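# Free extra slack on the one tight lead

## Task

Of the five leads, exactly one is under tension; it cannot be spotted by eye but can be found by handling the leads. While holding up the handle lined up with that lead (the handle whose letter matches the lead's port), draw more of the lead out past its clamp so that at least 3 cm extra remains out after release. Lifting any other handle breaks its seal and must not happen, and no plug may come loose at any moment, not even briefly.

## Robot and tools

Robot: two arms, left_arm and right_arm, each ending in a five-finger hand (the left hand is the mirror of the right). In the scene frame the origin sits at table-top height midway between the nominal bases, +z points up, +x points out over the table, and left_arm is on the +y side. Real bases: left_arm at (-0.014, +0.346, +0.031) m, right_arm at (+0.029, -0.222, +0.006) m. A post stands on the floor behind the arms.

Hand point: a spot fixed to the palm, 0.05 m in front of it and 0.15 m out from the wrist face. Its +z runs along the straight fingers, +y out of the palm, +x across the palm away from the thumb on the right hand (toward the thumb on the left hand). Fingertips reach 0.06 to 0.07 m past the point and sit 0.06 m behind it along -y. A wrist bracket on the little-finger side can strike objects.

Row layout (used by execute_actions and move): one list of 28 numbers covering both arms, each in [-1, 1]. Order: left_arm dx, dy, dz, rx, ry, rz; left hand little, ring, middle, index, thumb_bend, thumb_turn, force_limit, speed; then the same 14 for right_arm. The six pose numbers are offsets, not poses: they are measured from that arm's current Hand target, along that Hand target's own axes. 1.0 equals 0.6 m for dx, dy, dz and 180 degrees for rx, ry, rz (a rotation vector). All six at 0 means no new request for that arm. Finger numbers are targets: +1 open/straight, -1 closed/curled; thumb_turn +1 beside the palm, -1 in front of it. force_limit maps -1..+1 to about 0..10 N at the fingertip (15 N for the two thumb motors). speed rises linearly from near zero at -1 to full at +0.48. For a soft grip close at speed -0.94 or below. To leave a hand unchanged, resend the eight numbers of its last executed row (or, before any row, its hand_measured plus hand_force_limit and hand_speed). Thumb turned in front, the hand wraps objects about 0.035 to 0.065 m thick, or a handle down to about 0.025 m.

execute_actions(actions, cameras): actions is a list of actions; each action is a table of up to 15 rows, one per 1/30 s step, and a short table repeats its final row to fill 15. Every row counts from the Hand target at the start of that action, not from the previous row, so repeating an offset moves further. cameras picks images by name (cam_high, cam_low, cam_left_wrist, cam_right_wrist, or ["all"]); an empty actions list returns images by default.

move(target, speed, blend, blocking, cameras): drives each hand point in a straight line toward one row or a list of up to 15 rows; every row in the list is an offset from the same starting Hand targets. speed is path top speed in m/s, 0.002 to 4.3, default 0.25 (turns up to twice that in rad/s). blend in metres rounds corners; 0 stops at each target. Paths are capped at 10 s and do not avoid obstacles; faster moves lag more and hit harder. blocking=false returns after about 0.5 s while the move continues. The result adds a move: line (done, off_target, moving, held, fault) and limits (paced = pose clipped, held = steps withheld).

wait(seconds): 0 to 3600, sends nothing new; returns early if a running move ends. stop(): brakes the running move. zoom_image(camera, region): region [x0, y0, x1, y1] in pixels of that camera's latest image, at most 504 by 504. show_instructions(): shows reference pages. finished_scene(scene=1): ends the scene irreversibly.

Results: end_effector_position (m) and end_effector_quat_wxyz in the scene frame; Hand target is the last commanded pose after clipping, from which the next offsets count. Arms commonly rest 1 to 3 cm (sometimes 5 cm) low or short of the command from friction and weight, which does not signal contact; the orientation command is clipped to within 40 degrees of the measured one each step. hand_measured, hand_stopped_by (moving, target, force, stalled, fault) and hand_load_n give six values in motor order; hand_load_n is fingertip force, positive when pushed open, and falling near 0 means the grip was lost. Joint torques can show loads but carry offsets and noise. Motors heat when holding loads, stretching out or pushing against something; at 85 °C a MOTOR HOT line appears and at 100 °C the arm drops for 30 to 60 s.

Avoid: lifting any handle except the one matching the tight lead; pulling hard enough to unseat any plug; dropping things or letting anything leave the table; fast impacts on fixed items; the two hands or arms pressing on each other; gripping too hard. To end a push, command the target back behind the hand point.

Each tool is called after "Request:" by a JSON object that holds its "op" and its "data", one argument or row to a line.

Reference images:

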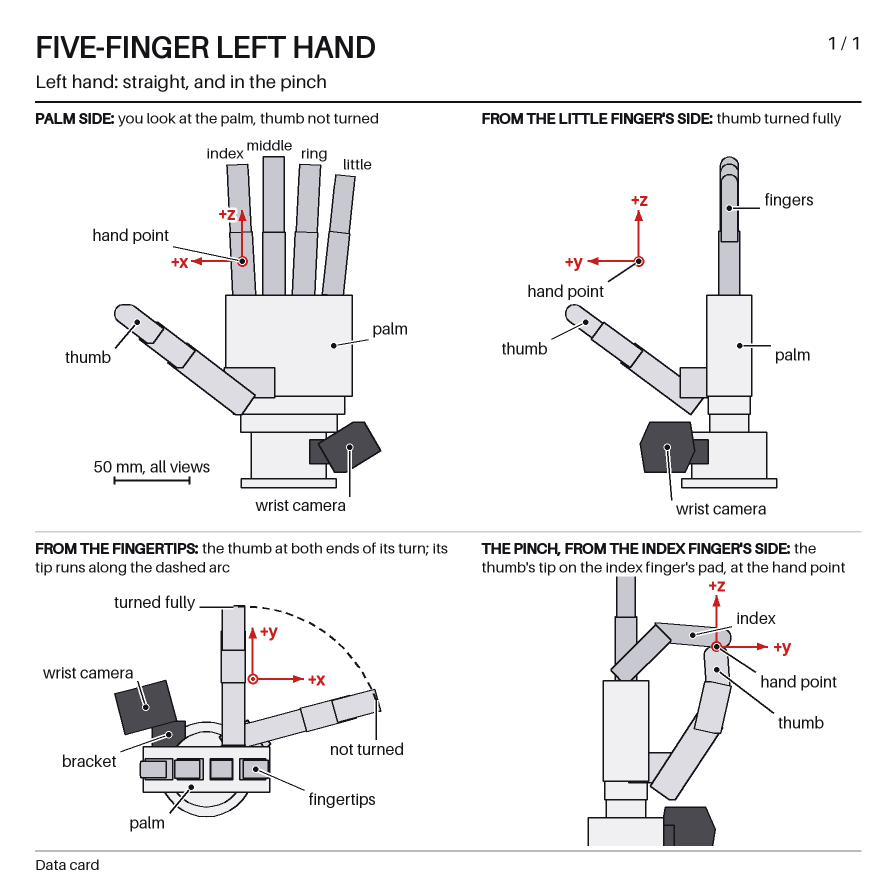

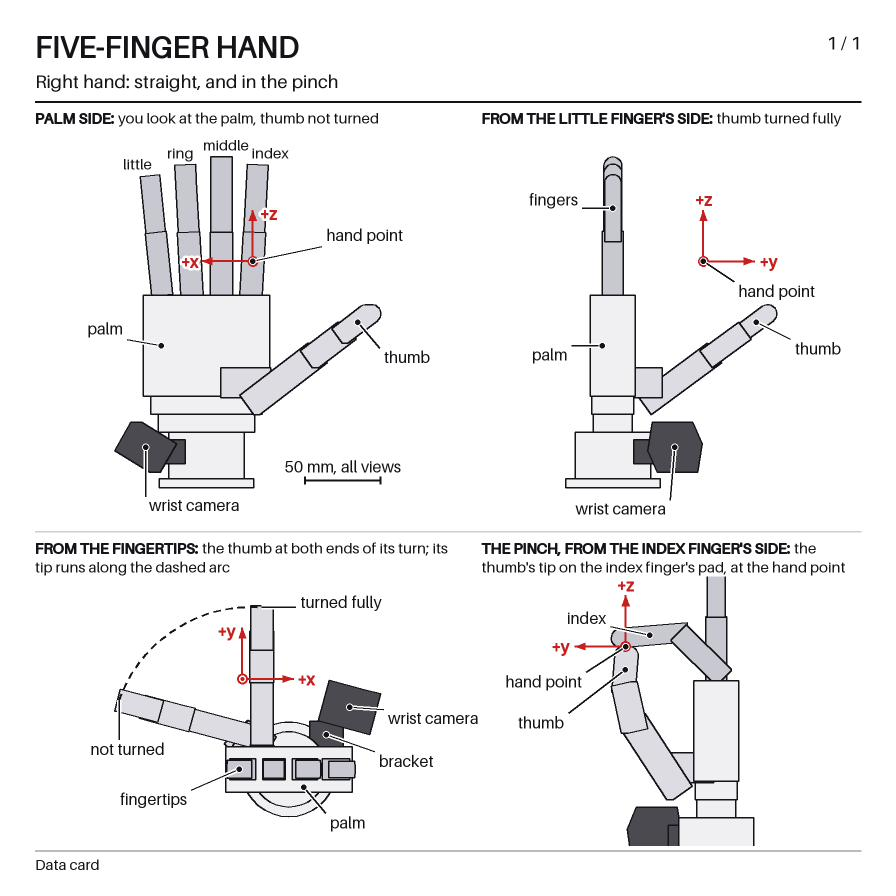

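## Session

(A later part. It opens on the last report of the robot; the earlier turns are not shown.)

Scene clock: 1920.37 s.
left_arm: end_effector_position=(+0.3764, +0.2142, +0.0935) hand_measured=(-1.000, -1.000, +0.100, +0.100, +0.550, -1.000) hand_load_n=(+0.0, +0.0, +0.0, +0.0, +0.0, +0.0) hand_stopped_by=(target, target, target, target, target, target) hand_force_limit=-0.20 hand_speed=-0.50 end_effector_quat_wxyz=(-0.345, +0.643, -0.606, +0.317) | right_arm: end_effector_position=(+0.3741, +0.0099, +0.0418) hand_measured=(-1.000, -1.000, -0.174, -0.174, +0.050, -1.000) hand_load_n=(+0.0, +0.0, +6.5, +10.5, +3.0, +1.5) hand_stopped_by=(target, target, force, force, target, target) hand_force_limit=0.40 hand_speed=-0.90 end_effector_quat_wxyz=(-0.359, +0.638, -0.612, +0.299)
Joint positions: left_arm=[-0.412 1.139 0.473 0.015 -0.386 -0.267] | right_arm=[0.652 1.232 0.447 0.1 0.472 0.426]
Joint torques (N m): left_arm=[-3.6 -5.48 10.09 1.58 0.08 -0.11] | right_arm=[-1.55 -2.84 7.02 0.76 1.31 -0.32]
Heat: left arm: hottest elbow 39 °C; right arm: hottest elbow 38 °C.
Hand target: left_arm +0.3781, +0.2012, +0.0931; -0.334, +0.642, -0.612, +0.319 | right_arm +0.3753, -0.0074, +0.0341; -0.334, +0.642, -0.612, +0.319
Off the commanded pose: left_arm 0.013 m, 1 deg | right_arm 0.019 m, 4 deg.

Request:
{"op": "execute_actions", "data": {
  "actions": [
    [[0.01,0.0,0,0,0,0,-1,-1,0.1,0.1,0.55,-1,-0.2,-0.5,0,0,0,0,0,0,-1,-1,-0.45,-0.45,0.05,-1,0.4,-0.9]]
  ]
}}

Scene clock: 1923.17 s.
left_arm: end_effector_position=(+0.3765, +0.2106, +0.0933) hand_measured=(-1.000, -1.000, +0.100, +0.100, +0.550, -1.000) hand_load_n=(+0.0, +0.0, -0.5, +0.0, +0.0, +0.0) hand_stopped_by=(target, target, target, target, target, target) hand_force_limit=-0.20 hand_speed=-0.50 end_effector_quat_wxyz=(-0.347, +0.642, -0.606, +0.316) | right_arm: end_effector_position=(+0.3741, +0.0099, +0.0418) hand_measured=(-1.000, -1.000, -0.174, -0.174, +0.050, -1.000) hand_load_n=(+0.0, +0.0, +6.0, +10.5, +3.0, +1.5) hand_stopped_by=(target, target, force, force, target, target) hand_force_limit=0.40 hand_speed=-0.90 end_effector_quat_wxyz=(-0.359, +0.638, -0.612, +0.299)
Joint positions: left_arm=[-0.427 1.145 0.477 0.015 -0.402 -0.272] | right_arm=[0.652 1.232 0.447 0.1 0.472 0.426]
Joint torques (N m): left_arm=[-3.9 -5.36 10.32 1.46 0.13 -0.2] | right_arm=[-1.49 -2.84 6.99 0.76 1.3 -0.32]
Heat: left arm: hottest elbow 39 °C; right arm: hottest elbow 38 °C.
Hand target: left_arm +0.3784, +0.1951, +0.0931; -0.334, +0.642, -0.612, +0.319 | right_arm +0.3753, -0.0074, +0.0341; -0.334, +0.642, -0.612, +0.319
Off the commanded pose: left_arm 0.015 m, 2 deg | right_arm 0.019 m, 4 deg.

Request:
{"op": "execute_actions", "data": {
  "actions": [
    [[0.008,0.0,0,0,0,0,-1,-1,0.1,0.1,0.55,-1,-0.2,-0.5,0,0,0,0,0,0,-1,-1,-0.45,-0.45,0.05,-1,0.4,-0.9]],
    [[-0.024,0.0,0,0,0,0,-1,-1,0.1,0.1,0.55,-1,-0.2,-0.5,0,0,0,0,0,0,-1,-1,-0.45,-0.45,0.05,-1,0.4,-0.9]]
  ]
}}

Scene clock: 1928.20 s.
left_arm: end_effector_position=(+0.3760, +0.2046, +0.0937) hand_measured=(-1.000, -1.000, +0.100, +0.100, +0.550, -1.000) hand_load_n=(+0.0, +0.0, +0.0, +0.0, +0.0, -0.5) hand_stopped_by=(target, target, target, target, target, target) hand_force_limit=-0.20 hand_speed=-0.50 end_effector_quat_wxyz=(-0.339, +0.640, -0.610, +0.320) | right_arm: end_effector_position=(+0.3741, +0.0099, +0.0418) hand_measured=(-1.000, -1.000, -0.174, -0.174, +0.050, -1.000) hand_load_n=(+0.0, +0.0, +6.5, +10.5, +3.0, +1.5) hand_stopped_by=(target, target, force, force, target, target) hand_force_limit=0.40 hand_speed=-0.90 end_effector_quat_wxyz=(-0.359, +0.638, -0.612, +0.299)
Joint positions: left_arm=[-0.432 1.148 0.482 0.011 -0.385 -0.277] | right_arm=[0.652 1.232 0.447 0.1 0.472 0.426]
Joint torques (N m): left_arm=[-1.14 -6.71 9.07 1.83 0.41 0.06] | right_arm=[-1.67 -2.78 6.99 0.73 1.31 -0.32]
Heat: left arm: hottest elbow 40 °C; right arm: hottest elbow 38 °C.
Hand target: left_arm +0.3779, +0.2048, +0.0931; -0.334, +0.642, -0.612, +0.319 | right_arm +0.3753, -0.0074, +0.0341; -0.334, +0.642, -0.612, +0.319
Off the commanded pose: left_arm 0.002 m, 1 deg | right_arm 0.019 m, 4 deg.

Request:
{"op": "execute_actions", "data": {
  "actions": [
    [[0,0,0,0,0,0,-1,-1,-0.3,-0.3,0.55,-1,-0.2,-0.9,0,0,0,0,0,0,-1,-1,-0.45,-0.45,0.05,-1,0.4,-0.9]],
    [[0,0,0,0,0,0,-1,-1,-0.3,-0.3,0.55,-1,-0.2,-0.9,0,0,0,0,0,0,-1,-1,-0.45,-0.45,0.05,-1,0.4,-0.9]],
    [[0,0,0,0,0,0,-1,-1,-0.3,-0.3,0.55,-1,-0.2,-0.9,0,0,0,0,0,0,-1,-1,-0.45,-0.45,0.05,-1,0.4,-0.9]]
  ],
  "cameras": ["cam_left_wrist"]
}}

Scene clock: 1933.47 s.
left_arm: end_effector_position=(+0.3751, +0.2028, +0.0917) hand_measured=(-1.000, -1.000, -0.084, -0.112, +0.550, -1.000) hand_load_n=(+0.0, +0.0, +2.5, +3.5, +0.0, +0.0) hand_stopped_by=(target, target, force, force, target, target) hand_force_limit=-0.20 hand_speed=-0.90 end_effector_quat_wxyz=(-0.335, +0.640, -0.613, +0.321) | right_arm: end_effector_position=(+0.3741, +0.0099, +0.0418) hand_measured=(-1.000, -1.000, -0.174, -0.174, +0.050, -1.000) hand_load_n=(+0.0, +0.0, +6.5, +10.5, +3.0, +1.5) hand_stopped_by=(target, target, force, force, target, target) hand_force_limit=0.40 hand_speed=-0.90 end_effector_quat_wxyz=(-0.359, +0.638, -0.612, +0.299)
Joint positions: left_arm=[-0.432 1.152 0.482 0.011 -0.375 -0.277] | right_arm=[0.652 1.232 0.447 0.1 0.472 0.426]
Joint torques (N m): left_arm=[-1.08 -7.12 9.07 1.84 -0.02 0.06] | right_arm=[-1.67 -2.78 7.01 0.77 1.31 -0.32]
Heat: left arm: hottest elbow 40 °C; right arm: hottest elbow 38 °C.
Hand target: left_arm +0.3779, +0.2048, +0.0930; -0.334, +0.642, -0.612, +0.319 | right_arm +0.3753, -0.0074, +0.0341; -0.334, +0.642, -0.612, +0.319
Off the commanded pose: left_arm 0.004 m, 0 deg | right_arm 0.019 m, 4 deg.
cam_left_wrist: T_world_to_cam=[[0.54718, -0.20468, 0.8116, -0.24068], [-0.49422, -0.86158, 0.11592, 0.35285], [0.67553, -0.46453, -0.5726, 0.00565]] pos_world=[0.30227, 0.25737, 0.15767]

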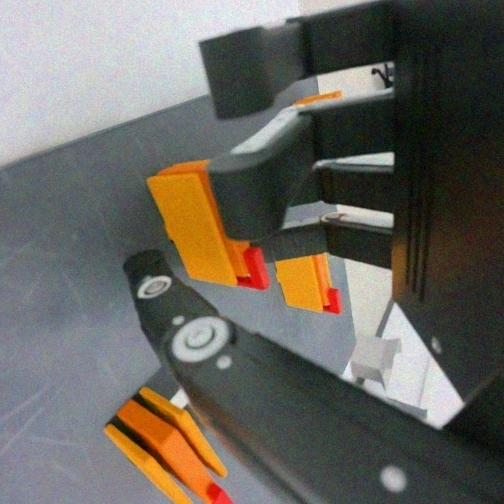

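Request:
{"op": "execute_actions", "data": {
  "actions": [
    [[0,0,0,0,0,0,-1,-1,-0.3,-0.3,0.0,-1,0.1,-0.85,0,0,0,0,0,0,-1,-1,-0.45,-0.45,0.05,-1,0.4,-0.9]],
    [[0,0,0,0,0,0,-1,-1,-0.3,-0.3,0.0,-1,0.1,-0.85,0,0,0,0,0,0,-1,-1,-0.45,-0.45,0.05,-1,0.4,-0.9]],
    [[0,0,0,0,0,0,-1,-1,-0.3,-0.3,0.0,-1,0.1,-0.85,0,0,0,0,0,0,-1,-1,-0.45,-0.45,0.05,-1,0.4,-0.9]]
  ],
  "cameras": ["cam_left_wrist"]
}}

Request:
{"op": "zoom_image", "data": {
  "camera": "cam_left_wrist",
  "region": [125, 160, 345, 340]
}}

Scene clock: 1944.70 s.
left_arm: end_effector_position=(+0.3751, +0.2028, +0.0917) hand_measured=(-1.000, -1.000, -0.084, -0.112, +0.206, -1.000) hand_load_n=(+0.0, +0.0, +3.5, +4.0, +8.5, +1.0) hand_stopped_by=(target, target, force, force, force, target) hand_force_limit=0.10 hand_speed=-0.85 end_effector_quat_wxyz=(-0.335, +0.640, -0.613, +0.321) | right_arm: end_effector_position=(+0.3741, +0.0099, +0.0418) hand_measured=(-1.000, -1.000, -0.174, -0.174, +0.050, -1.000) hand_load_n=(+0.0, +0.0, +6.5, +10.5, +3.0, +1.5) hand_stopped_by=(target, target, force, force, target, target) hand_force_limit=0.40 hand_speed=-0.90 end_effector_quat_wxyz=(-0.359, +0.638, -0.612, +0.299)
Joint positions: left_arm=[-0.432 1.152 0.482 0.011 -0.375 -0.277] | right_arm=[0.652 1.232 0.447 0.1 0.472 0.426]
Joint torques (N m): left_arm=[-1.08 -7.18 9.06 1.84 -0.02 0.05] | right_arm=[-1.55 -2.78 6.95 0.77 1.31 -0.32]
Heat: left arm: hottest elbow 40 °C; right arm: hottest elbow 38 °C.
Hand target: left_arm +0.3779, +0.2048, +0.0930; -0.334, +0.642, -0.612, +0.319 | right_arm +0.3753, -0.0074, +0.0341; -0.334, +0.642, -0.612, +0.319
Off the commanded pose: left_arm 0.004 m, 0 deg | right_arm 0.019 m, 4 deg.
cam_left_wrist: T_world_to_cam=[[0.54718, -0.20468, 0.8116, -0.24068], [-0.49422, -0.86158, 0.11592, 0.35285], [0.67553, -0.46453, -0.5726, 0.00565]] pos_world=[0.30227, 0.25737, 0.15767]

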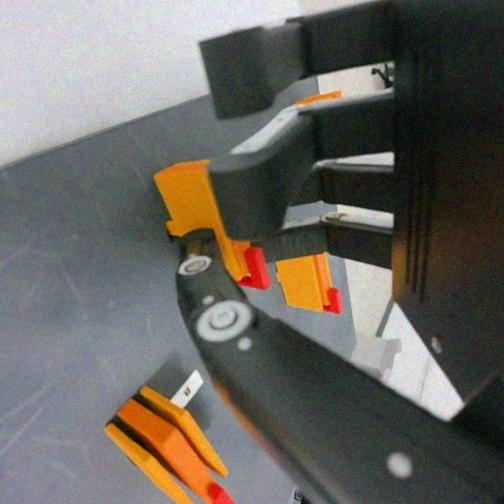

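Scaled by 2.291.

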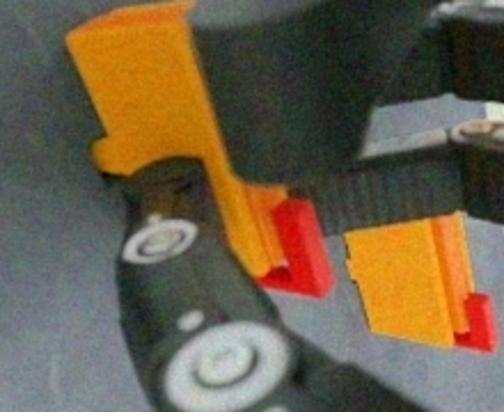

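Request:
{"op": "execute_actions", "data": {
  "actions": [
    [[0,0,0,0,0,0,-1,-1,-0.45,-0.45,0.0,-1,0.9,-0.9,0,0,0,0,0,0,-1,-1,-0.45,-0.45,0.05,-1,0.4,-0.9]],
    [[0,0,0,0,0,0,-1,-1,-0.45,-0.45,0.0,-1,0.9,-0.9,0,0,0,0,0,0,-1,-1,-0.45,-0.45,0.05,-1,0.4,-0.9]],
    [[0,0,0,0,0,0,-1,-1,-0.45,-0.45,0.0,-1,0.9,-0.9,0,0,0,0,0,0,-1,-1,-0.45,-0.45,0.05,-1,0.4,-0.9]]
  ]
}}

Scene clock: 1954.07 s.
left_arm: end_effector_position=(+0.3752, +0.2027, +0.0915) hand_measured=(-1.000, -1.000, -0.098, -0.126, +0.208, -1.000) hand_load_n=(+0.0, +0.0, +9.0, +8.5, +10.0, +1.0) hand_stopped_by=(target, target, force, force, force, target) hand_force_limit=0.90 hand_speed=-0.90 end_effector_quat_wxyz=(-0.335, +0.640, -0.613, +0.321) | right_arm: end_effector_position=(+0.3741, +0.0099, +0.0418) hand_measured=(-1.000, -1.000, -0.174, -0.174, +0.050, -1.000) hand_load_n=(+0.0, +0.0, +6.5, +10.5, +3.0, +2.0) hand_stopped_by=(target, target, force, force, target, target) hand_force_limit=0.40 hand_speed=-0.90 end_effector_quat_wxyz=(-0.359, +0.638, -0.612, +0.299)
Joint positions: left_arm=[-0.432 1.153 0.482 0.012 -0.375 -0.277] | right_arm=[0.652 1.232 0.447 0.1 0.472 0.426]
Joint torques (N m): left_arm=[-1.08 -7.18 9.05 1.83 -0.03 0.06] | right_arm=[-1.67 -2.78 6.97 0.73 1.32 -0.32]
Heat: left arm: hottest elbow 40 °C; right arm: hottest elbow 38 °C.
Hand target: left_arm +0.3779, +0.2047, +0.0930; -0.334, +0.642, -0.612, +0.319 | right_arm +0.3753, -0.0074, +0.0341; -0.334, +0.642, -0.612, +0.319
Off the commanded pose: left_arm 0.004 m, 0 deg | right_arm 0.019 m, 4 deg.

Request:
{"op": "execute_actions", "data": {
  "actions": [
    [[0,0,0,0,0,0,-1,-1,-0.45,-0.45,-0.15,-1,0.85,-0.9,0,0,0,0,0,0,-1,-1,-0.45,-0.45,0.05,-1,0.4,-0.9]],
    [[0,0,0,0,0,0,-1,-1,-0.45,-0.45,-0.15,-1,0.85,-0.9,0,0,0,0,0,0,-1,-1,-0.45,-0.45,0.05,-1,0.4,-0.9]],
    [[0,0,0,0,0,0,-1,-1,-0.45,-0.45,-0.15,-1,0.85,-0.9,0,0,0,0,0,0,-1,-1,-0.45,-0.45,0.05,-1,0.4,-0.9]]
  ]
}}

Scene clock: 1965.57 s.
left_arm: end_effector_position=(+0.3752, +0.2027, +0.0915) hand_measured=(-1.000, -1.000, -0.098, -0.126, +0.196, -1.000) hand_load_n=(+0.0, +0.0, +9.0, +9.0, +13.0, +1.0) hand_stopped_by=(target, target, force, force, force, target) hand_force_limit=0.85 hand_speed=-0.90 end_effector_quat_wxyz=(-0.335, +0.640, -0.613, +0.321) | right_arm: end_effector_position=(+0.3741, +0.0099, +0.0418) hand_measured=(-1.000, -1.000, -0.174, -0.174, +0.050, -1.000) hand_load_n=(+0.0, +0.0, +6.0, +10.5, +3.0, +1.5) hand_stopped_by=(target, target, force, force, target, target) hand_force_limit=0.40 hand_speed=-0.90 end_effector_quat_wxyz=(-0.359, +0.638, -0.612, +0.299)
Joint positions: left_arm=[-0.432 1.153 0.482 0.012 -0.375 -0.277] | right_arm=[0.652 1.232 0.447 0.1 0.472 0.426]
Joint torques (N m): left_arm=[-1.08 -7.18 9.03 1.84 -0.03 0.05] | right_arm=[-1.61 -2.73 6.97 0.75 1.31 -0.32]
Heat: left arm: hottest elbow 40 °C; right arm: hottest elbow 38 °C.
Hand target: left_arm +0.3779, +0.2047, +0.0930; -0.334, +0.642, -0.612, +0.319 | right_arm +0.3753, -0.0074, +0.0341; -0.334, +0.642, -0.612, +0.319
Off the commanded pose: left_arm 0.004 m, 0 deg | right_arm 0.019 m, 4 deg.

Request:
{"op": "execute_actions", "data": {
  "actions": [
    [[0.0002,-0.0165,-0.0055,0,0,0,-1,-1,-0.45,-0.45,-0.15,-1,0.85,-0.9,0,0,0,0,0,0,-1,-1,-0.45,-0.45,0.05,-1,0.4,-0.9]]
  ],
  "cameras": ["cam_left_wrist"]
}}

Request:
{"op": "zoom_image", "data": {
  "camera": "cam_left_wrist",
  "region": [125, 160, 345, 340]
}}

Scene clock: 1972.23 s.
left_arm: end_effector_position=(+0.3753, +0.2029, +0.0921) hand_measured=(-1.000, -1.000, -0.098, -0.126, +0.198, -1.000) hand_load_n=(+0.0, +0.0, +10.0, +10.0, +13.5, +1.5) hand_stopped_by=(target, target, force, force, force, target) hand_force_limit=0.85 hand_speed=-0.90 end_effector_quat_wxyz=(-0.333, +0.641, -0.614, +0.318) | right_arm: end_effector_position=(+0.3741, +0.0099, +0.0418) hand_measured=(-1.000, -1.000, -0.174, -0.174, +0.050, -1.000) hand_load_n=(+0.0, +0.0, +6.5, +10.5, +3.5, +1.5) hand_stopped_by=(target, target, force, force, target, target) hand_force_limit=0.40 hand_speed=-0.90 end_effector_quat_wxyz=(-0.359, +0.638, -0.612, +0.299)
Joint positions: left_arm=[-0.43 1.153 0.488 -0.002 -0.372 -0.278] | right_arm=[0.652 1.232 0.447 0.1 0.472 0.426]
Joint torques (N m): left_arm=[-0.97 -8.59 10.26 0.95 -0.01 0.1] | right_arm=[-1.55 -2.73 6.99 0.79 1.31 -0.32]
Heat: left arm: hottest elbow 40 °C; right arm: hottest elbow 38 °C.
Hand target: left_arm +0.3808, +0.2047, +0.1030; -0.334, +0.642, -0.612, +0.319 | right_arm +0.3753, -0.0074, +0.0341; -0.334, +0.642, -0.612, +0.319
Off the commanded pose: left_arm 0.012 m, 0 deg | right_arm 0.019 m, 4 deg.
cam_left_wrist: T_world_to_cam=[[0.55319, -0.20442, 0.80758, -0.24305], [-0.49271, -0.86197, 0.11932, 0.35223], [0.67172, -0.46392, -0.57756, 0.00764]] pos_world=[0.30287, 0.25747, 0.15867]

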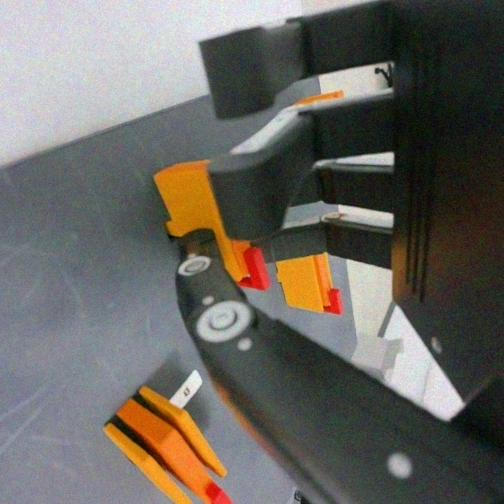

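Scaled by 2.291.

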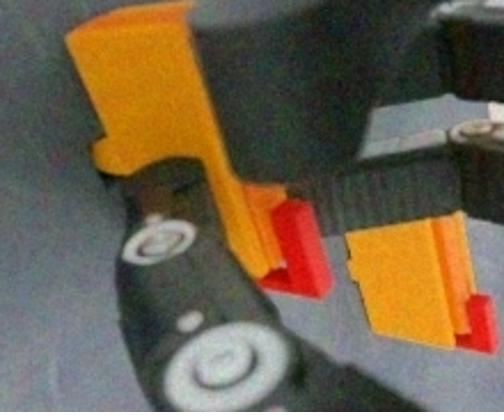

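Request:
{"op": "execute_actions", "data": {
  "actions": [
    [[0.0003,-0.0174,-0.0041,0,0,0,-1,-1,-0.45,-0.45,-0.15,-1,0.85,-0.9,0,0,0,0,0,0,-1,-1,-0.45,-0.45,0.05,-1,0.4,-0.9]]
  ]
}}

Request:
{"op": "execute_actions", "data": {
  "actions": [
    [[0.0003,-0.0174,-0.0041,0,0,0,-1,-1,-0.45,-0.45,-0.15,-1,0.85,-0.9,0,0,0,0,0,0,-1,-1,-0.45,-0.45,0.05,-1,0.4,-0.9]]
  ],
  "cameras": ["cam_left_wrist"]
}}

Request:
{"op": "zoom_image", "data": {
  "camera": "cam_left_wrist",
  "region": [125, 160, 345, 340]
}}

Scene clock: 1977.03 s.
left_arm: end_effector_position=(+0.3758, +0.2030, +0.0936) hand_measured=(-1.000, -1.000, -0.098, -0.126, +0.198, -1.000) hand_load_n=(+0.0, +0.0, +11.5, +11.0, +14.0, +1.5) hand_stopped_by=(target, target, force, force, force, target) hand_force_limit=0.85 hand_speed=-0.90 end_effector_quat_wxyz=(-0.327, +0.644, -0.617, +0.313) | right_arm: end_effector_position=(+0.3741, +0.0099, +0.0418) hand_measured=(-1.000, -1.000, -0.174, -0.174, +0.050, -1.000) hand_load_n=(+0.0, +0.0, +6.5, +10.5, +2.5, +1.5) hand_stopped_by=(target, target, force, force, target, target) hand_force_limit=0.40 hand_speed=-0.90 end_effector_quat_wxyz=(-0.359, +0.638, -0.612, +0.299)
Joint positions: left_arm=[-0.425 1.153 0.503 -0.034 -0.364 -0.282] | right_arm=[0.652 1.232 0.447 0.1 0.472 0.426]
Joint torques (N m): left_arm=[-0.91 -9.7 10.96 0.91 -0.19 0.17] | right_arm=[-1.61 -2.84 7.01 0.75 1.31 -0.31]
Heat: left arm: hottest elbow 40 °C; right arm: hottest elbow 38 °C.
Hand target: left_arm +0.3849, +0.2047, +0.1131; -0.334, +0.642, -0.612, +0.319 | right_arm +0.3753, -0.0074, +0.0341; -0.334, +0.642, -0.612, +0.319
Off the commanded pose: left_arm 0.021 m, 1 deg | right_arm 0.019 m, 4 deg.

Scene clock: 1977.73 s.
left_arm: end_effector_position=(+0.3761, +0.2031, +0.0949) hand_measured=(-1.000, -1.000, -0.098, -0.126, +0.198, -1.000) hand_load_n=(-0.5, +0.0, +13.0, +12.0, +14.0, +2.0) hand_stopped_by=(target, target, force, force, force, target) hand_force_limit=0.85 hand_speed=-0.90 end_effector_quat_wxyz=(-0.322, +0.647, -0.620, +0.307) | right_arm: end_effector_position=(+0.3741, +0.0099, +0.0418) hand_measured=(-1.000, -1.000, -0.174, -0.174, +0.050, -1.000) hand_load_n=(+0.0, +0.0, +6.5, +10.5, +3.0, +1.5) hand_stopped_by=(target, target, force, force, target, target) hand_force_limit=0.40 hand_speed=-0.90 end_effector_quat_wxyz=(-0.359, +0.638, -0.612, +0.299)
Joint positions: left_arm=[-0.421 1.155 0.519 -0.065 -0.358 -0.284] | right_arm=[0.652 1.232 0.447 0.1 0.472 0.426]
Joint torques (N m): left_arm=[-0.85 -10.75 11.66 0.87 -0.32 0.23] | right_arm=[-1.67 -2.96 7.02 0.75 1.31 -0.33]
Heat: left arm: hottest elbow 40 °C; right arm: hottest elbow 38 °C.
Hand target: left_arm +0.3889, +0.2047, +0.1231; -0.334, +0.642, -0.612, +0.319 | right_arm +0.3753, -0.0074, +0.0341; -0.334, +0.642, -0.612, +0.319
Off the commanded pose: left_arm 0.031 m, 2 deg | right_arm 0.019 m, 4 deg.
cam_left_wrist: T_world_to_cam=[[0.58095, -0.2045, 0.78783, -0.25428], [-0.48763, -0.86243, 0.13572, 0.349], [0.6517, -0.46302, -0.60075, 0.01832]] pos_world=[0.30597, 0.25747, 0.16397]

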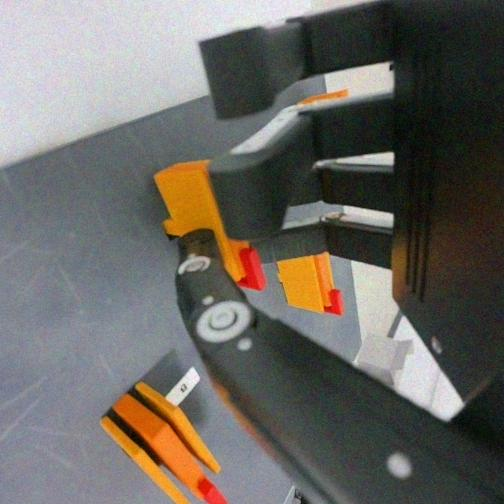

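Scaled by 2.291.

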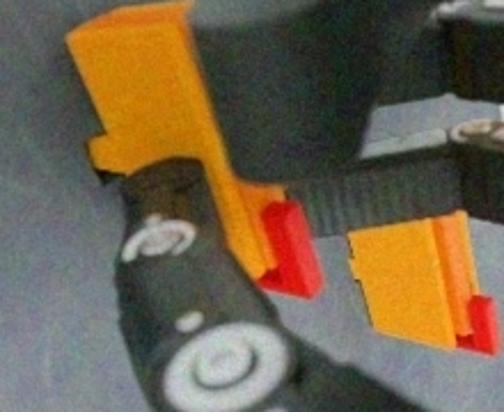

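Request:
{"op": "zoom_image", "data": {
  "camera": "cam_left_wrist",
  "region": [215, 225, 285, 295]
}}

Request:
{"op": "zoom_image", "data": {
  "camera": "cam_left_wrist",
  "region": [150, 195, 200, 245]
}}

Scaled by 7.200.

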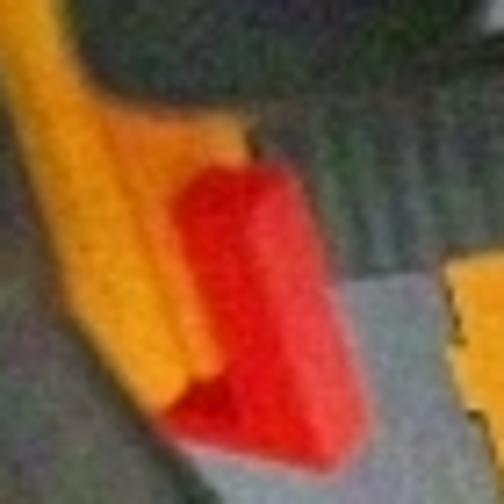

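Scaled by 10.080.

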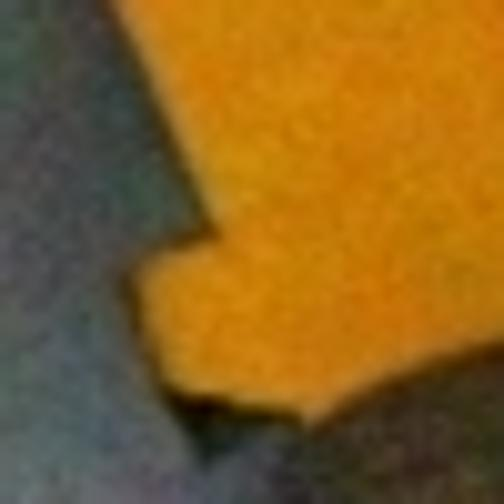

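Request:
{"op": "execute_actions", "data": {
  "actions": [
    [[0.0006,-0.0213,0.0013,0,0,0,-1,-1,-0.45,-0.45,-0.15,-1,0.85,-0.9,0,0,0,0,0,0,-1,-1,-0.45,-0.45,0.05,-1,0.4,-0.9]]
  ]
}}

Request:
{"op": "execute_actions", "data": {
  "actions": [
    [[0.0006,-0.0213,0.0013,0,0,0,-1,-1,-0.45,-0.45,-0.15,-1,0.85,-0.9,0,0,0,0,0,0,-1,-1,-0.45,-0.45,0.05,-1,0.4,-0.9]]
  ],
  "cameras": ["cam_left_wrist"]
}}

Request:
{"op": "zoom_image", "data": {
  "camera": "cam_left_wrist",
  "region": [215, 225, 285, 295]
}}

Scene clock: 1996.13 s.
left_arm: end_effector_position=(+0.3769, +0.2032, +0.0956) hand_measured=(-1.000, -1.000, -0.098, -0.126, +0.198, -1.000) hand_load_n=(+0.0, +0.0, +13.5, +11.5, +15.0, +2.0) hand_stopped_by=(target, target, force, force, force, target) hand_force_limit=0.85 hand_speed=-0.90 end_effector_quat_wxyz=(-0.316, +0.649, -0.624, +0.299) | right_arm: end_effector_position=(+0.3741, +0.0099, +0.0418) hand_measured=(-1.000, -1.000, -0.174, -0.174, +0.050, -1.000) hand_load_n=(+0.0, +0.0, +6.5, +10.5, +3.0, +1.5) hand_stopped_by=(target, target, force, force, target, target) hand_force_limit=0.40 hand_speed=-0.90 end_effector_quat_wxyz=(-0.359, +0.638, -0.612, +0.299)
Joint positions: left_arm=[-0.415 1.161 0.538 -0.099 -0.347 -0.284] | right_arm=[0.652 1.232 0.447 0.1 0.472 0.426]
Joint torques (N m): left_arm=[-0.62 -11.22 12.75 1.1 -0.48 0.3] | right_arm=[-1.61 -2.84 6.99 0.76 1.3 -0.32]
Heat: left arm: hottest elbow 40 °C; right arm: hottest elbow 38 °C.
Hand target: left_arm +0.3969, +0.2048, +0.1331; -0.334, +0.642, -0.612, +0.319 | right_arm +0.3753, -0.0074, +0.0341; -0.334, +0.642, -0.612, +0.319
Off the commanded pose: left_arm 0.043 m, 3 deg | right_arm 0.019 m, 4 deg.

Scene clock: 1996.83 s.
left_arm: end_effector_position=(+0.3781, +0.2047, +0.0960) hand_measured=(-1.000, -1.000, -0.098, -0.126, +0.198, -1.000) hand_load_n=(+0.0, +0.0, +14.0, +12.0, +16.5, +2.0) hand_stopped_by=(target, target, force, force, force, target) hand_force_limit=0.85 hand_speed=-0.90 end_effector_quat_wxyz=(-0.310, +0.652, -0.627, +0.291) | right_arm: end_effector_position=(+0.3741, +0.0099, +0.0418) hand_measured=(-1.000, -1.000, -0.174, -0.174, +0.050, -1.000) hand_load_n=(+0.0, +0.0, +6.0, +10.5, +3.0, +1.5) hand_stopped_by=(target, target, force, force, target, target) hand_force_limit=0.40 hand_speed=-0.90 end_effector_quat_wxyz=(-0.359, +0.638, -0.612, +0.299)
Joint positions: left_arm=[-0.407 1.168 0.556 -0.131 -0.339 -0.284] | right_arm=[0.652 1.232 0.447 0.1 0.472 0.426]
Joint torques (N m): left_arm=[-0.44 -11.87 13.82 1.28 -0.53 0.36] | right_arm=[-1.55 -2.84 7.01 0.76 1.3 -0.32]
Heat: left arm: hottest elbow 40 °C; right arm: hottest elbow 38 °C.
Hand target: left_arm +0.4048, +0.2049, +0.1430; -0.334, +0.642, -0.612, +0.319 | right_arm +0.3753, -0.0074, +0.0341; -0.334, +0.642, -0.612, +0.319
Off the commanded pose: left_arm 0.054 m, 5 deg | right_arm 0.019 m, 4 deg.
cam_left_wrist: T_world_to_cam=[[0.61485, -0.20844, 0.7606, -0.26541], [-0.48096, -0.86344, 0.15218, 0.34734], [0.62501, -0.45938, -0.63114, 0.03067]] pos_world=[0.31107, 0.25867, 0.16837]

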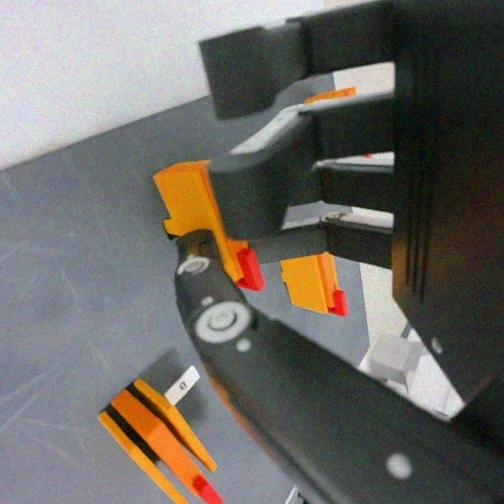

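Scaled by 7.200.

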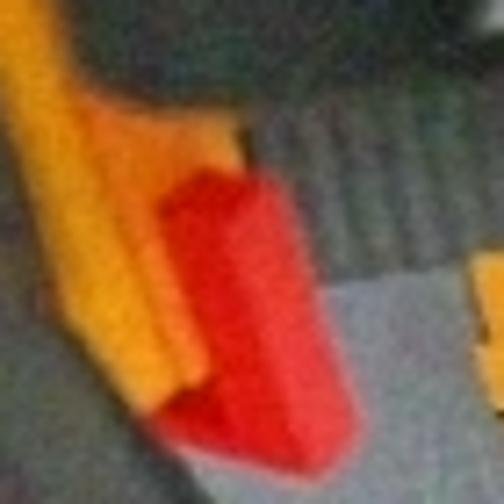

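Request:
{"op": "execute_actions", "data": {
  "actions": [
    [[0.0003,-0.0165,-0.0055,0,0,0,-1,-1,-0.45,-0.45,-0.15,-1,0.85,-0.9,0,0,0,0,0,0,-1,-1,-0.45,-0.45,0.05,-1,0.4,-0.9]]
  ]
}}

Request:
{"op": "execute_actions", "data": {
  "actions": [
    [[0.0003,-0.0165,-0.0055,0,0,0,-1,-1,-0.45,-0.45,-0.15,-1,0.85,-0.9,0,0,0,0,0,0,-1,-1,-0.45,-0.45,0.05,-1,0.4,-0.9]]
  ],
  "cameras": ["cam_left_wrist"]
}}

Request:
{"op": "zoom_image", "data": {
  "camera": "cam_left_wrist",
  "region": [215, 225, 285, 295]
}}

Scene clock: 2006.03 s.
left_arm: end_effector_position=(+0.3785, +0.2047, +0.0968) hand_measured=(-1.000, -1.000, -0.096, -0.126, +0.198, -1.000) hand_load_n=(+0.0, +0.0, +15.0, +13.0, +17.0, +2.5) hand_stopped_by=(target, target, force, force, force, target) hand_force_limit=0.85 hand_speed=-0.90 end_effector_quat_wxyz=(-0.307, +0.654, -0.631, +0.284) | right_arm: end_effector_position=(+0.3741, +0.0099, +0.0418) hand_measured=(-1.000, -1.000, -0.174, -0.174, +0.050, -1.000) hand_load_n=(+0.0, +0.0, +6.5, +10.5, +3.0, +1.5) hand_stopped_by=(target, target, force, force, target, target) hand_force_limit=0.40 hand_speed=-0.90 end_effector_quat_wxyz=(-0.359, +0.638, -0.612, +0.299)
Joint positions: left_arm=[-0.405 1.173 0.571 -0.158 -0.336 -0.284] | right_arm=[0.652 1.232 0.447 0.1 0.472 0.426]
Joint torques (N m): left_arm=[-0.44 -13.16 14.43 1.18 -0.62 0.38] | right_arm=[-1.61 -2.67 6.98 0.77 1.31 -0.32]
Heat: left arm: hottest elbow 42 °C; right arm: hottest elbow 38 °C.
Hand target: left_arm +0.4079, +0.2048, +0.1530; -0.334, +0.642, -0.612, +0.319 | right_arm +0.3753, -0.0074, +0.0341; -0.334, +0.642, -0.612, +0.319
Off the commanded pose: left_arm 0.063 m, 6 deg | right_arm 0.019 m, 4 deg.

Scene clock: 2006.73 s.
left_arm: end_effector_position=(+0.3788, +0.2050, +0.0988) hand_measured=(-1.000, -1.000, -0.096, -0.126, +0.198, -1.000) hand_load_n=(+0.0, +0.0, +16.5, +13.5, +17.0, +3.5) hand_stopped_by=(target, target, force, force, force, target) hand_force_limit=0.85 hand_speed=-0.90 end_effector_quat_wxyz=(-0.303, +0.655, -0.633, +0.279) | right_arm: end_effector_position=(+0.3741, +0.0099, +0.0418) hand_measured=(-1.000, -1.000, -0.174, -0.174, +0.050, -1.000) hand_load_n=(+0.0, +0.5, +6.5, +10.5, +3.0, +1.5) hand_stopped_by=(target, target, force, force, target, target) hand_force_limit=0.40 hand_speed=-0.90 end_effector_quat_wxyz=(-0.359, +0.638, -0.612, +0.299)
Joint positions: left_arm=[-0.403 1.174 0.586 -0.186 -0.333 -0.284] | right_arm=[0.652 1.232 0.447 0.1 0.472 0.426]
Joint torques (N m): left_arm=[-0.44 -13.98 15.06 1.1 -0.67 0.4] | right_arm=[-1.67 -2.9 6.99 0.77 1.31 -0.32]
Heat: left arm: hottest elbow 42 °C; right arm: hottest elbow 38 °C.
Hand target: left_arm +0.4108, +0.2048, +0.1631; -0.334, +0.642, -0.612, +0.319 | right_arm +0.3753, -0.0074, +0.0341; -0.334, +0.642, -0.612, +0.319
Off the commanded pose: left_arm 0.072 m, 6 deg | right_arm 0.019 m, 4 deg.
cam_left_wrist: T_world_to_cam=[[0.63754, -0.2143, 0.74001, -0.27323], [-0.47637, -0.86456, 0.16003, 0.34525], [0.60549, -0.45454, -0.65328, 0.04077]] pos_world=[0.31398, 0.25847, 0.17358]

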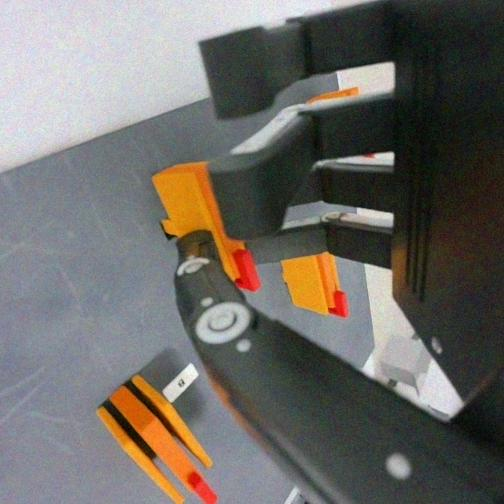

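Scaled by 7.200.

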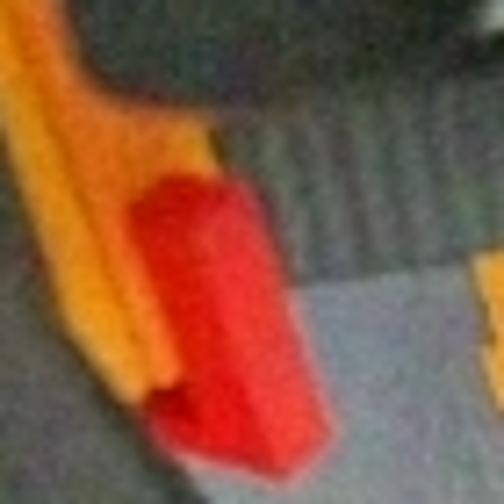

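Request:
{"op": "zoom_image", "data": {
  "camera": "cam_left_wrist",
  "region": [145, 155, 225, 245]
}}

Scaled by 5.600.

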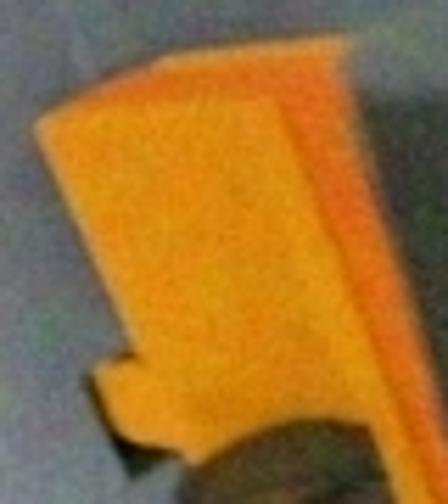

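Request:
{"op": "execute_actions", "data": {
  "actions": [
    [[0,0,0,0,0,0,-1,-1,-0.45,-0.45,-0.15,-1,0.85,-0.9,0.025,0,0,0,0,0,-1,-1,-0.45,-0.45,0.05,-1,0.4,-0.9]]
  ],
  "cameras": ["cam_high"]
}}

Scene clock: 2037.17 s.
left_arm: end_effector_position=(+0.3788, +0.2050, +0.0988) hand_measured=(-1.000, -1.000, -0.096, -0.126, +0.198, -1.000) hand_load_n=(+0.0, +0.0, +16.5, +14.0, +17.0, +3.5) hand_stopped_by=(target, target, force, force, force, target) hand_force_limit=0.85 hand_speed=-0.90 end_effector_quat_wxyz=(-0.303, +0.655, -0.633, +0.279) | right_arm: end_effector_position=(+0.3745, +0.0090, +0.0406) hand_measured=(-1.000, -1.000, -0.174, -0.174, +0.050, -1.000) hand_load_n=(+0.0, +0.0, +6.5, +10.0, +3.0, +1.5) hand_stopped_by=(target, target, force, force, target, target) hand_force_limit=0.40 hand_speed=-0.90 end_effector_quat_wxyz=(-0.360, +0.640, -0.614, +0.290)
Joint positions: left_arm=[-0.403 1.174 0.586 -0.186 -0.333 -0.284] | right_arm=[0.635 1.232 0.447 0.1 0.44 0.423]
Joint torques (N m): left_arm=[-0.26 -13.98 15.08 1.1 -0.67 0.39] | right_arm=[-3.31 -4.48 5.41 1.18 1.36 -0.6]
Heat: left arm: hottest elbow 42 °C; right arm: hottest elbow 38 °C.
Hand target: left_arm +0.4108, +0.2048, +0.1631; -0.334, +0.642, -0.612, +0.319 | right_arm +0.3759, -0.0225, +0.0339; -0.334, +0.642, -0.612, +0.319
Off the commanded pose: left_arm 0.072 m, 6 deg | right_arm 0.032 m, 4 deg.

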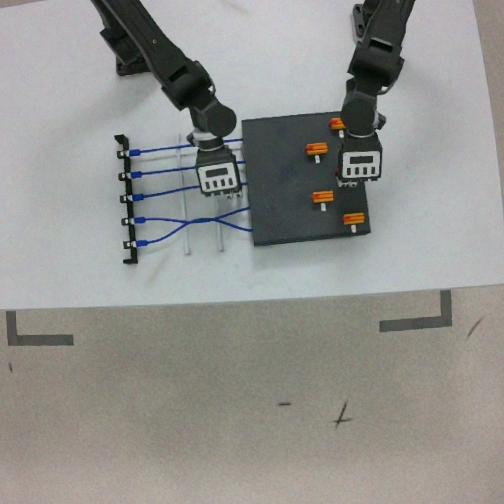

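Request:
{"op": "execute_actions", "data": {
  "actions": [
    [[0.0002,-0.0165,-0.0055,0,0,0,-1,-1,-0.45,-0.45,-0.15,-1,0.85,-0.9,0,0,0,0,0,0,-1,-1,-0.45,-0.45,0.05,-1,0.4,-0.9]]
  ],
  "cameras": ["cam_left_wrist"]
}}

Request:
{"op": "zoom_image", "data": {
  "camera": "cam_left_wrist",
  "region": [145, 155, 305, 315]
}}

Scene clock: 2041.40 s.
left_arm: end_effector_position=(+0.4012, +0.2009, +0.1601) hand_measured=(-1.000, -1.000, -0.098, -0.128, +0.194, -1.000) hand_load_n=(+0.0, +0.0, +0.0, +0.0, +0.0, +0.0) hand_stopped_by=(target, target, force, force, force, target) hand_force_limit=0.85 hand_speed=-0.90 end_effector_quat_wxyz=(-0.326, +0.644, -0.616, +0.316) | right_arm: end_effector_position=(+0.3745, +0.0090, +0.0406) hand_measured=(-1.000, -1.000, -0.174, -0.174, +0.050, -1.000) hand_load_n=(+0.0, +0.0, +6.5, +10.0, +3.0, +1.5) hand_stopped_by=(target, target, force, force, target, target) hand_force_limit=0.40 hand_speed=-0.90 end_effector_quat_wxyz=(-0.360, +0.640, -0.614, +0.290)
Joint positions: left_arm=[-0.396 1.1 0.666 -0.238 -0.337 -0.264] | right_arm=[0.635 1.232 0.447 0.1 0.44 0.423]
Joint torques (N m): left_arm=[-0.44 -7.71 12.16 1.96 -0.16 0.24] | right_arm=[-3.19 -4.54 5.39 1.2 1.36 -0.6]
Heat: left arm: hottest elbow 43 °C; right arm: hottest elbow 37 °C.
Hand target: left_arm +0.4138, +0.2049, +0.1731; -0.334, +0.642, -0.612, +0.319 | right_arm +0.3759, -0.0225, +0.0339; -0.334, +0.642, -0.612, +0.319
Off the commanded pose: left_arm 0.019 m, 1 deg | right_arm 0.032 m, 4 deg.
cam_left_wrist: T_world_to_cam=[[0.56378, -0.19986, 0.80138, -0.31688], [-0.49251, -0.86024, 0.13195, 0.35263], [0.66301, -0.46908, -0.58342, 0.03402]] pos_world=[0.32977, 0.25597, 0.22727]

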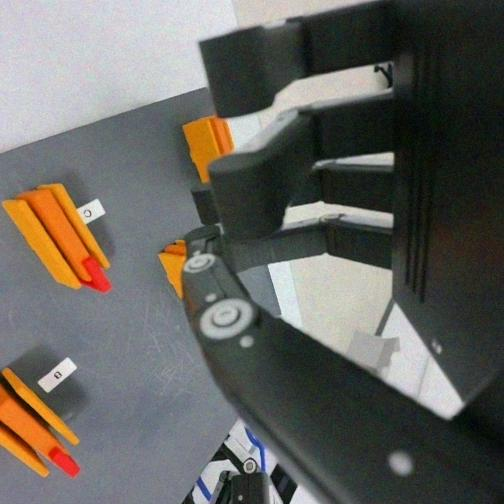

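Scaled by 3.150.

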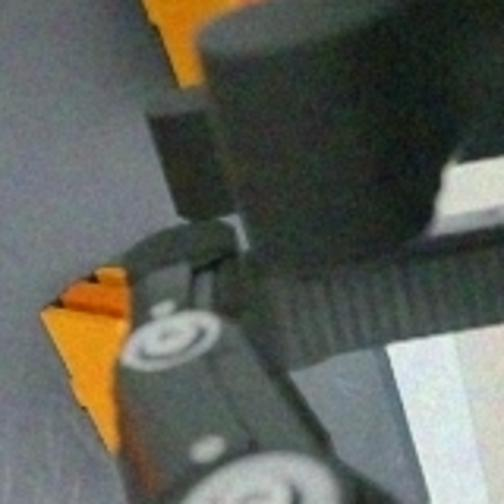

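Request:
{"op": "execute_actions", "data": {
  "actions": [
    [[0,0,0,0,0,0,-1,-1,1,1,1,-1,0,0.3,0,0,0,0,0,0,-1,-1,-0.45,-0.45,0.05,-1,0.4,-0.9]],
    [[0,0,0,0,0,0,-1,-1,1,1,1,-1,0,0.3,0,0,0,0,0,0,-1,-1,-0.45,-0.45,0.05,-1,0.4,-0.9]]
  ],
  "cameras": ["cam_left_wrist"]
}}

Scene clock: 2145.53 s.
left_arm: end_effector_position=(+0.4011, +0.2010, +0.1599) hand_measured=(-1.000, -1.000, +1.000, +1.000, +1.000, -1.000) hand_load_n=(+0.0, +0.0, +0.0, +0.0, +0.0, +0.0) hand_stopped_by=(target, target, target, target, target, target) hand_force_limit=0.00 hand_speed=0.30 end_effector_quat_wxyz=(-0.326, +0.643, -0.616, +0.316) | right_arm: end_effector_position=(+0.3745, +0.0090, +0.0406) hand_measured=(-1.000, -1.000, -0.174, -0.174, +0.050, -1.000) hand_load_n=(+0.0, +0.0, +6.5, +10.0, +3.0, +1.5) hand_stopped_by=(target, target, force, force, target, target) hand_force_limit=0.40 hand_speed=-0.90 end_effector_quat_wxyz=(-0.360, +0.640, -0.614, +0.290)
Joint positions: left_arm=[-0.396 1.1 0.666 -0.239 -0.337 -0.263] | right_arm=[0.635 1.232 0.447 0.1 0.44 0.423]
Joint torques (N m): left_arm=[-0.5 -7.36 12.1 1.94 -0.16 0.21] | right_arm=[-3.37 -4.54 5.37 1.21 1.36 -0.6]
Motor temperatures (°C): left_arm=[31 27 44 24 26 28] | right_arm=[28 29 36 24 33 28]
Heat: left arm: hottest elbow 44 °C; right arm: hottest elbow 36 °C.
Hand target: left_arm +0.4137, +0.2050, +0.1729; -0.334, +0.642, -0.612, +0.319 | right_arm +0.3759, -0.0225, +0.0339; -0.334, +0.642, -0.612, +0.319
Off the commanded pose: left_arm 0.019 m, 1 deg | right_arm 0.032 m, 4 deg.
cam_left_wrist: T_world_to_cam=[[0.56424, -0.20122, 0.80072, -0.31635], [-0.49301, -0.86006, 0.13127, 0.35301], [0.66225, -0.46883, -0.58449, 0.03438]] pos_world=[0.32977, 0.25607, 0.22707]

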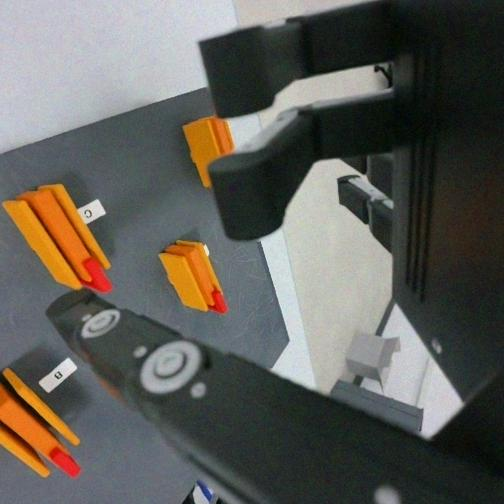

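Request:
{"op": "zoom_image", "data": {
  "camera": "cam_left_wrist",
  "region": [0, 170, 130, 300]
}}

Scaled by 3.877.

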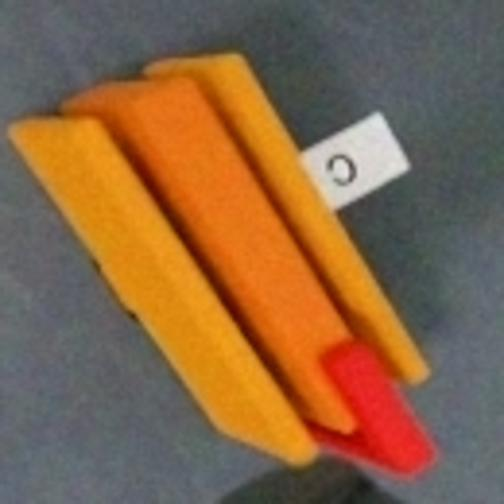

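Request:
{"op": "move", "data": {
  "target": [-0.0052,0.0354,0.0625,0,0,0,-1,-1,1,1,1,-1,0,0.3,0,0,0,0,0,0,-1,-1,-0.45,-0.45,0.05,-1,0.4,-0.9],
  "speed": 0.06,
  "cameras": ["cam_left_wrist"]
}}

Scene clock: 2155.43 s.
left_arm: end_effector_position=(+0.4253, +0.2025, +0.1312) hand_measured=(-1.000, -1.000, +1.000, +1.000, +1.000, -1.000) hand_load_n=(+0.0, +0.0, +0.0, +0.0, +0.0, +0.0) hand_stopped_by=(target, target, target, target, target, target) hand_force_limit=0.00 hand_speed=0.30 end_effector_quat_wxyz=(-0.326, +0.644, -0.615, +0.316) | right_arm: end_effector_position=(+0.3745, +0.0090, +0.0406) hand_measured=(-1.000, -1.000, -0.174, -0.174, +0.050, -1.000) hand_load_n=(+0.0, +0.0, +6.5, +10.0, +3.0, +1.5) hand_stopped_by=(target, target, force, force, target, target) hand_force_limit=0.40 hand_speed=-0.90 end_effector_quat_wxyz=(-0.360, +0.640, -0.614, +0.290)
Joint positions: left_arm=[-0.365 1.214 0.662 -0.113 -0.314 -0.245] | right_arm=[0.635 1.232 0.447 0.1 0.44 0.423]
Joint torques (N m): left_arm=[-0.5 -8.88 9.29 2.96 -0.07 0.22] | right_arm=[-3.31 -4.48 5.39 1.18 1.36 -0.59]
Heat: left arm: hottest elbow 44 °C; right arm: hottest elbow 36 °C.
Hand target: left_arm +0.4321, +0.2088, +0.1340; -0.334, +0.642, -0.612, +0.319 | right_arm +0.3759, -0.0225, +0.0339; -0.334, +0.642, -0.612, +0.319
Off the commanded pose: left_arm 0.010 m, 1 deg | right_arm 0.032 m, 4 deg.
move: done
cam_left_wrist: T_world_to_cam=[[0.56318, -0.19912, 0.80198, -0.30695], [-0.49143, -0.86095, 0.13134, 0.36957], [0.66432, -0.46809, -0.58273, 0.00109]] pos_world=[0.35377, 0.25757, 0.19827]

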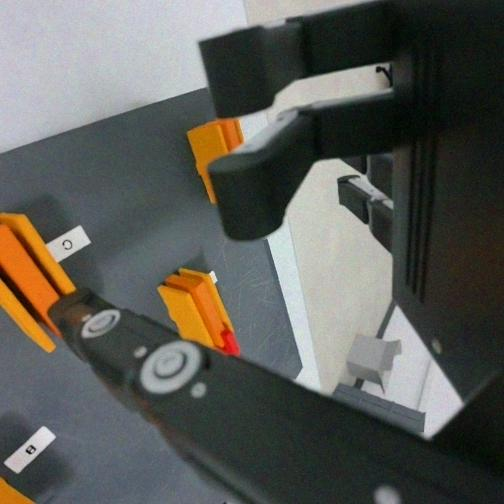

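Request:
{"op": "execute_actions", "data": {
  "actions": [
    [[-0.0133,0,0,0,0,0,-1,-1,1,1,1,-1,0,0.3,0,0,0,0,0,0,-1,-1,-0.45,-0.45,0.05,-1,0.4,-0.9]]
  ],
  "cameras": ["cam_left_wrist"]
}}

Request:
{"op": "zoom_image", "data": {
  "camera": "cam_left_wrist",
  "region": [0, 200, 130, 360]
}}

Scene clock: 2162.80 s.
left_arm: end_effector_position=(+0.4252, +0.2117, +0.1274) hand_measured=(-1.000, -1.000, +1.000, +1.000, +1.000, -1.000) hand_load_n=(+0.0, +0.0, +0.0, +0.0, +0.0, +0.5) hand_stopped_by=(target, target, target, target, target, target) hand_force_limit=0.00 hand_speed=0.30 end_effector_quat_wxyz=(-0.325, +0.646, -0.616, +0.312) | right_arm: end_effector_position=(+0.3745, +0.0090, +0.0406) hand_measured=(-1.000, -1.000, -0.174, -0.174, +0.050, -1.000) hand_load_n=(+0.0, +0.0, +6.0, +10.0, +3.0, +1.5) hand_stopped_by=(target, target, force, force, target, target) hand_force_limit=0.40 hand_speed=-0.90 end_effector_quat_wxyz=(-0.360, +0.640, -0.614, +0.290)
Joint positions: left_arm=[-0.34 1.214 0.655 -0.11 -0.297 -0.231] | right_arm=[0.635 1.232 0.447 0.1 0.44 0.423]
Joint torques (N m): left_arm=[-0.73 -9.58 9.17 2.91 -0.07 0.21] | right_arm=[-3.31 -4.42 5.44 1.18 1.36 -0.6]
Heat: left arm: hottest elbow 44 °C; right arm: hottest elbow 36 °C.
Hand target: left_arm +0.4317, +0.2167, +0.1341; -0.334, +0.642, -0.612, +0.319 | right_arm +0.3759, -0.0225, +0.0339; -0.334, +0.642, -0.612, +0.319
Off the commanded pose: left_arm 0.011 m, 1 deg | right_arm 0.032 m, 4 deg.
cam_left_wrist: T_world_to_cam=[[0.57047, -0.19941, 0.79674, -0.30437], [-0.48779, -0.86272, 0.13334, 0.37649], [0.66077, -0.46471, -0.58943, 0.00487]] pos_world=[0.35407, 0.26637, 0.19517]

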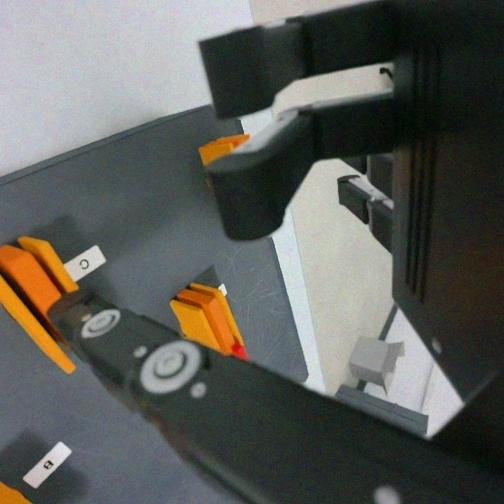

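Scaled by 3.150.

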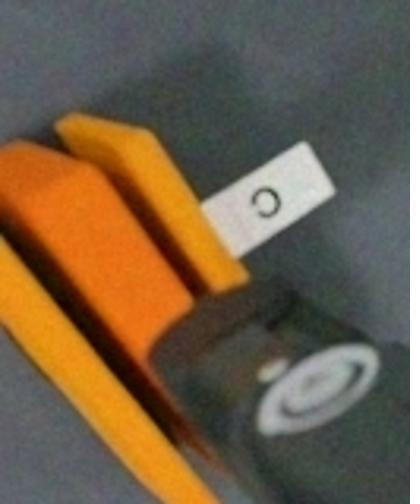

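Request:
{"op": "execute_actions", "data": {
  "actions": [
    [[0,0.0137,0.0096,0,0,0,-1,-1,1,1,1,-1,0,0.3,0,0,0,0,0,0,-1,-1,-0.45,-0.45,0.05,-1,0.4,-0.9]]
  ],
  "cameras": ["cam_left_wrist"]
}}

Request:
{"op": "zoom_image", "data": {
  "camera": "cam_left_wrist",
  "region": [0, 200, 130, 360]
}}

Scene clock: 2167.83 s.
left_arm: end_effector_position=(+0.4254, +0.2117, +0.1220) hand_measured=(-1.000, -1.000, +1.000, +1.000, +1.000, -1.000) hand_load_n=(+0.0, +0.0, +0.0, +0.0, +0.5, +0.5) hand_stopped_by=(target, target, target, target, target, target) hand_force_limit=0.00 hand_speed=0.30 end_effector_quat_wxyz=(-0.327, +0.645, -0.614, +0.317) | right_arm: end_effector_position=(+0.3745, +0.0090, +0.0406) hand_measured=(-1.000, -1.000, -0.174, -0.174, +0.050, -1.000) hand_load_n=(+0.0, +0.0, +6.5, +10.0, +3.0, +2.0) hand_stopped_by=(target, target, force, force, target, target) hand_force_limit=0.40 hand_speed=-0.90 end_effector_quat_wxyz=(-0.360, +0.640, -0.614, +0.290)
Joint positions: left_arm=[-0.34 1.222 0.638 -0.075 -0.297 -0.231] | right_arm=[0.635 1.232 0.447 0.1 0.44 0.423]
Joint torques (N m): left_arm=[-0.67 -8.7 9.1 2.89 -0.06 0.23] | right_arm=[-3.31 -4.48 5.39 1.16 1.36 -0.6]
Heat: left arm: hottest elbow 43 °C; right arm: hottest elbow 36 °C.
Hand target: left_arm +0.4317, +0.2167, +0.1240; -0.334, +0.642, -0.612, +0.319 | right_arm +0.3759, -0.0225, +0.0339; -0.334, +0.642, -0.612, +0.319
Off the commanded pose: left_arm 0.008 m, 1 deg | right_arm 0.032 m, 4 deg.
cam_left_wrist: T_world_to_cam=[[0.56233, -0.19704, 0.80309, -0.29797], [-0.48936, -0.86217, 0.13112, 0.37809], [0.66656, -0.46674, -0.58125, -0.00148]] pos_world=[0.35357, 0.26657, 0.18887]

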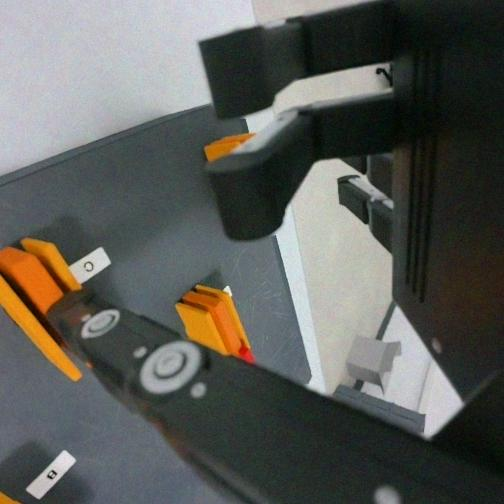

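Scaled by 3.150.

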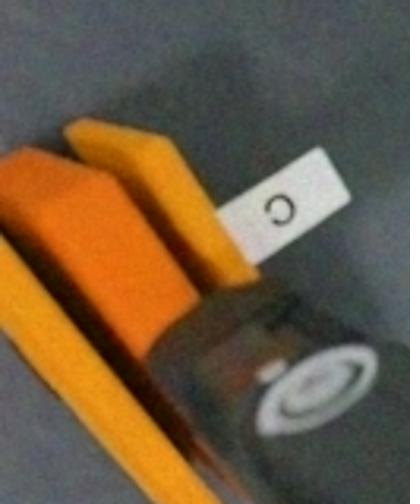

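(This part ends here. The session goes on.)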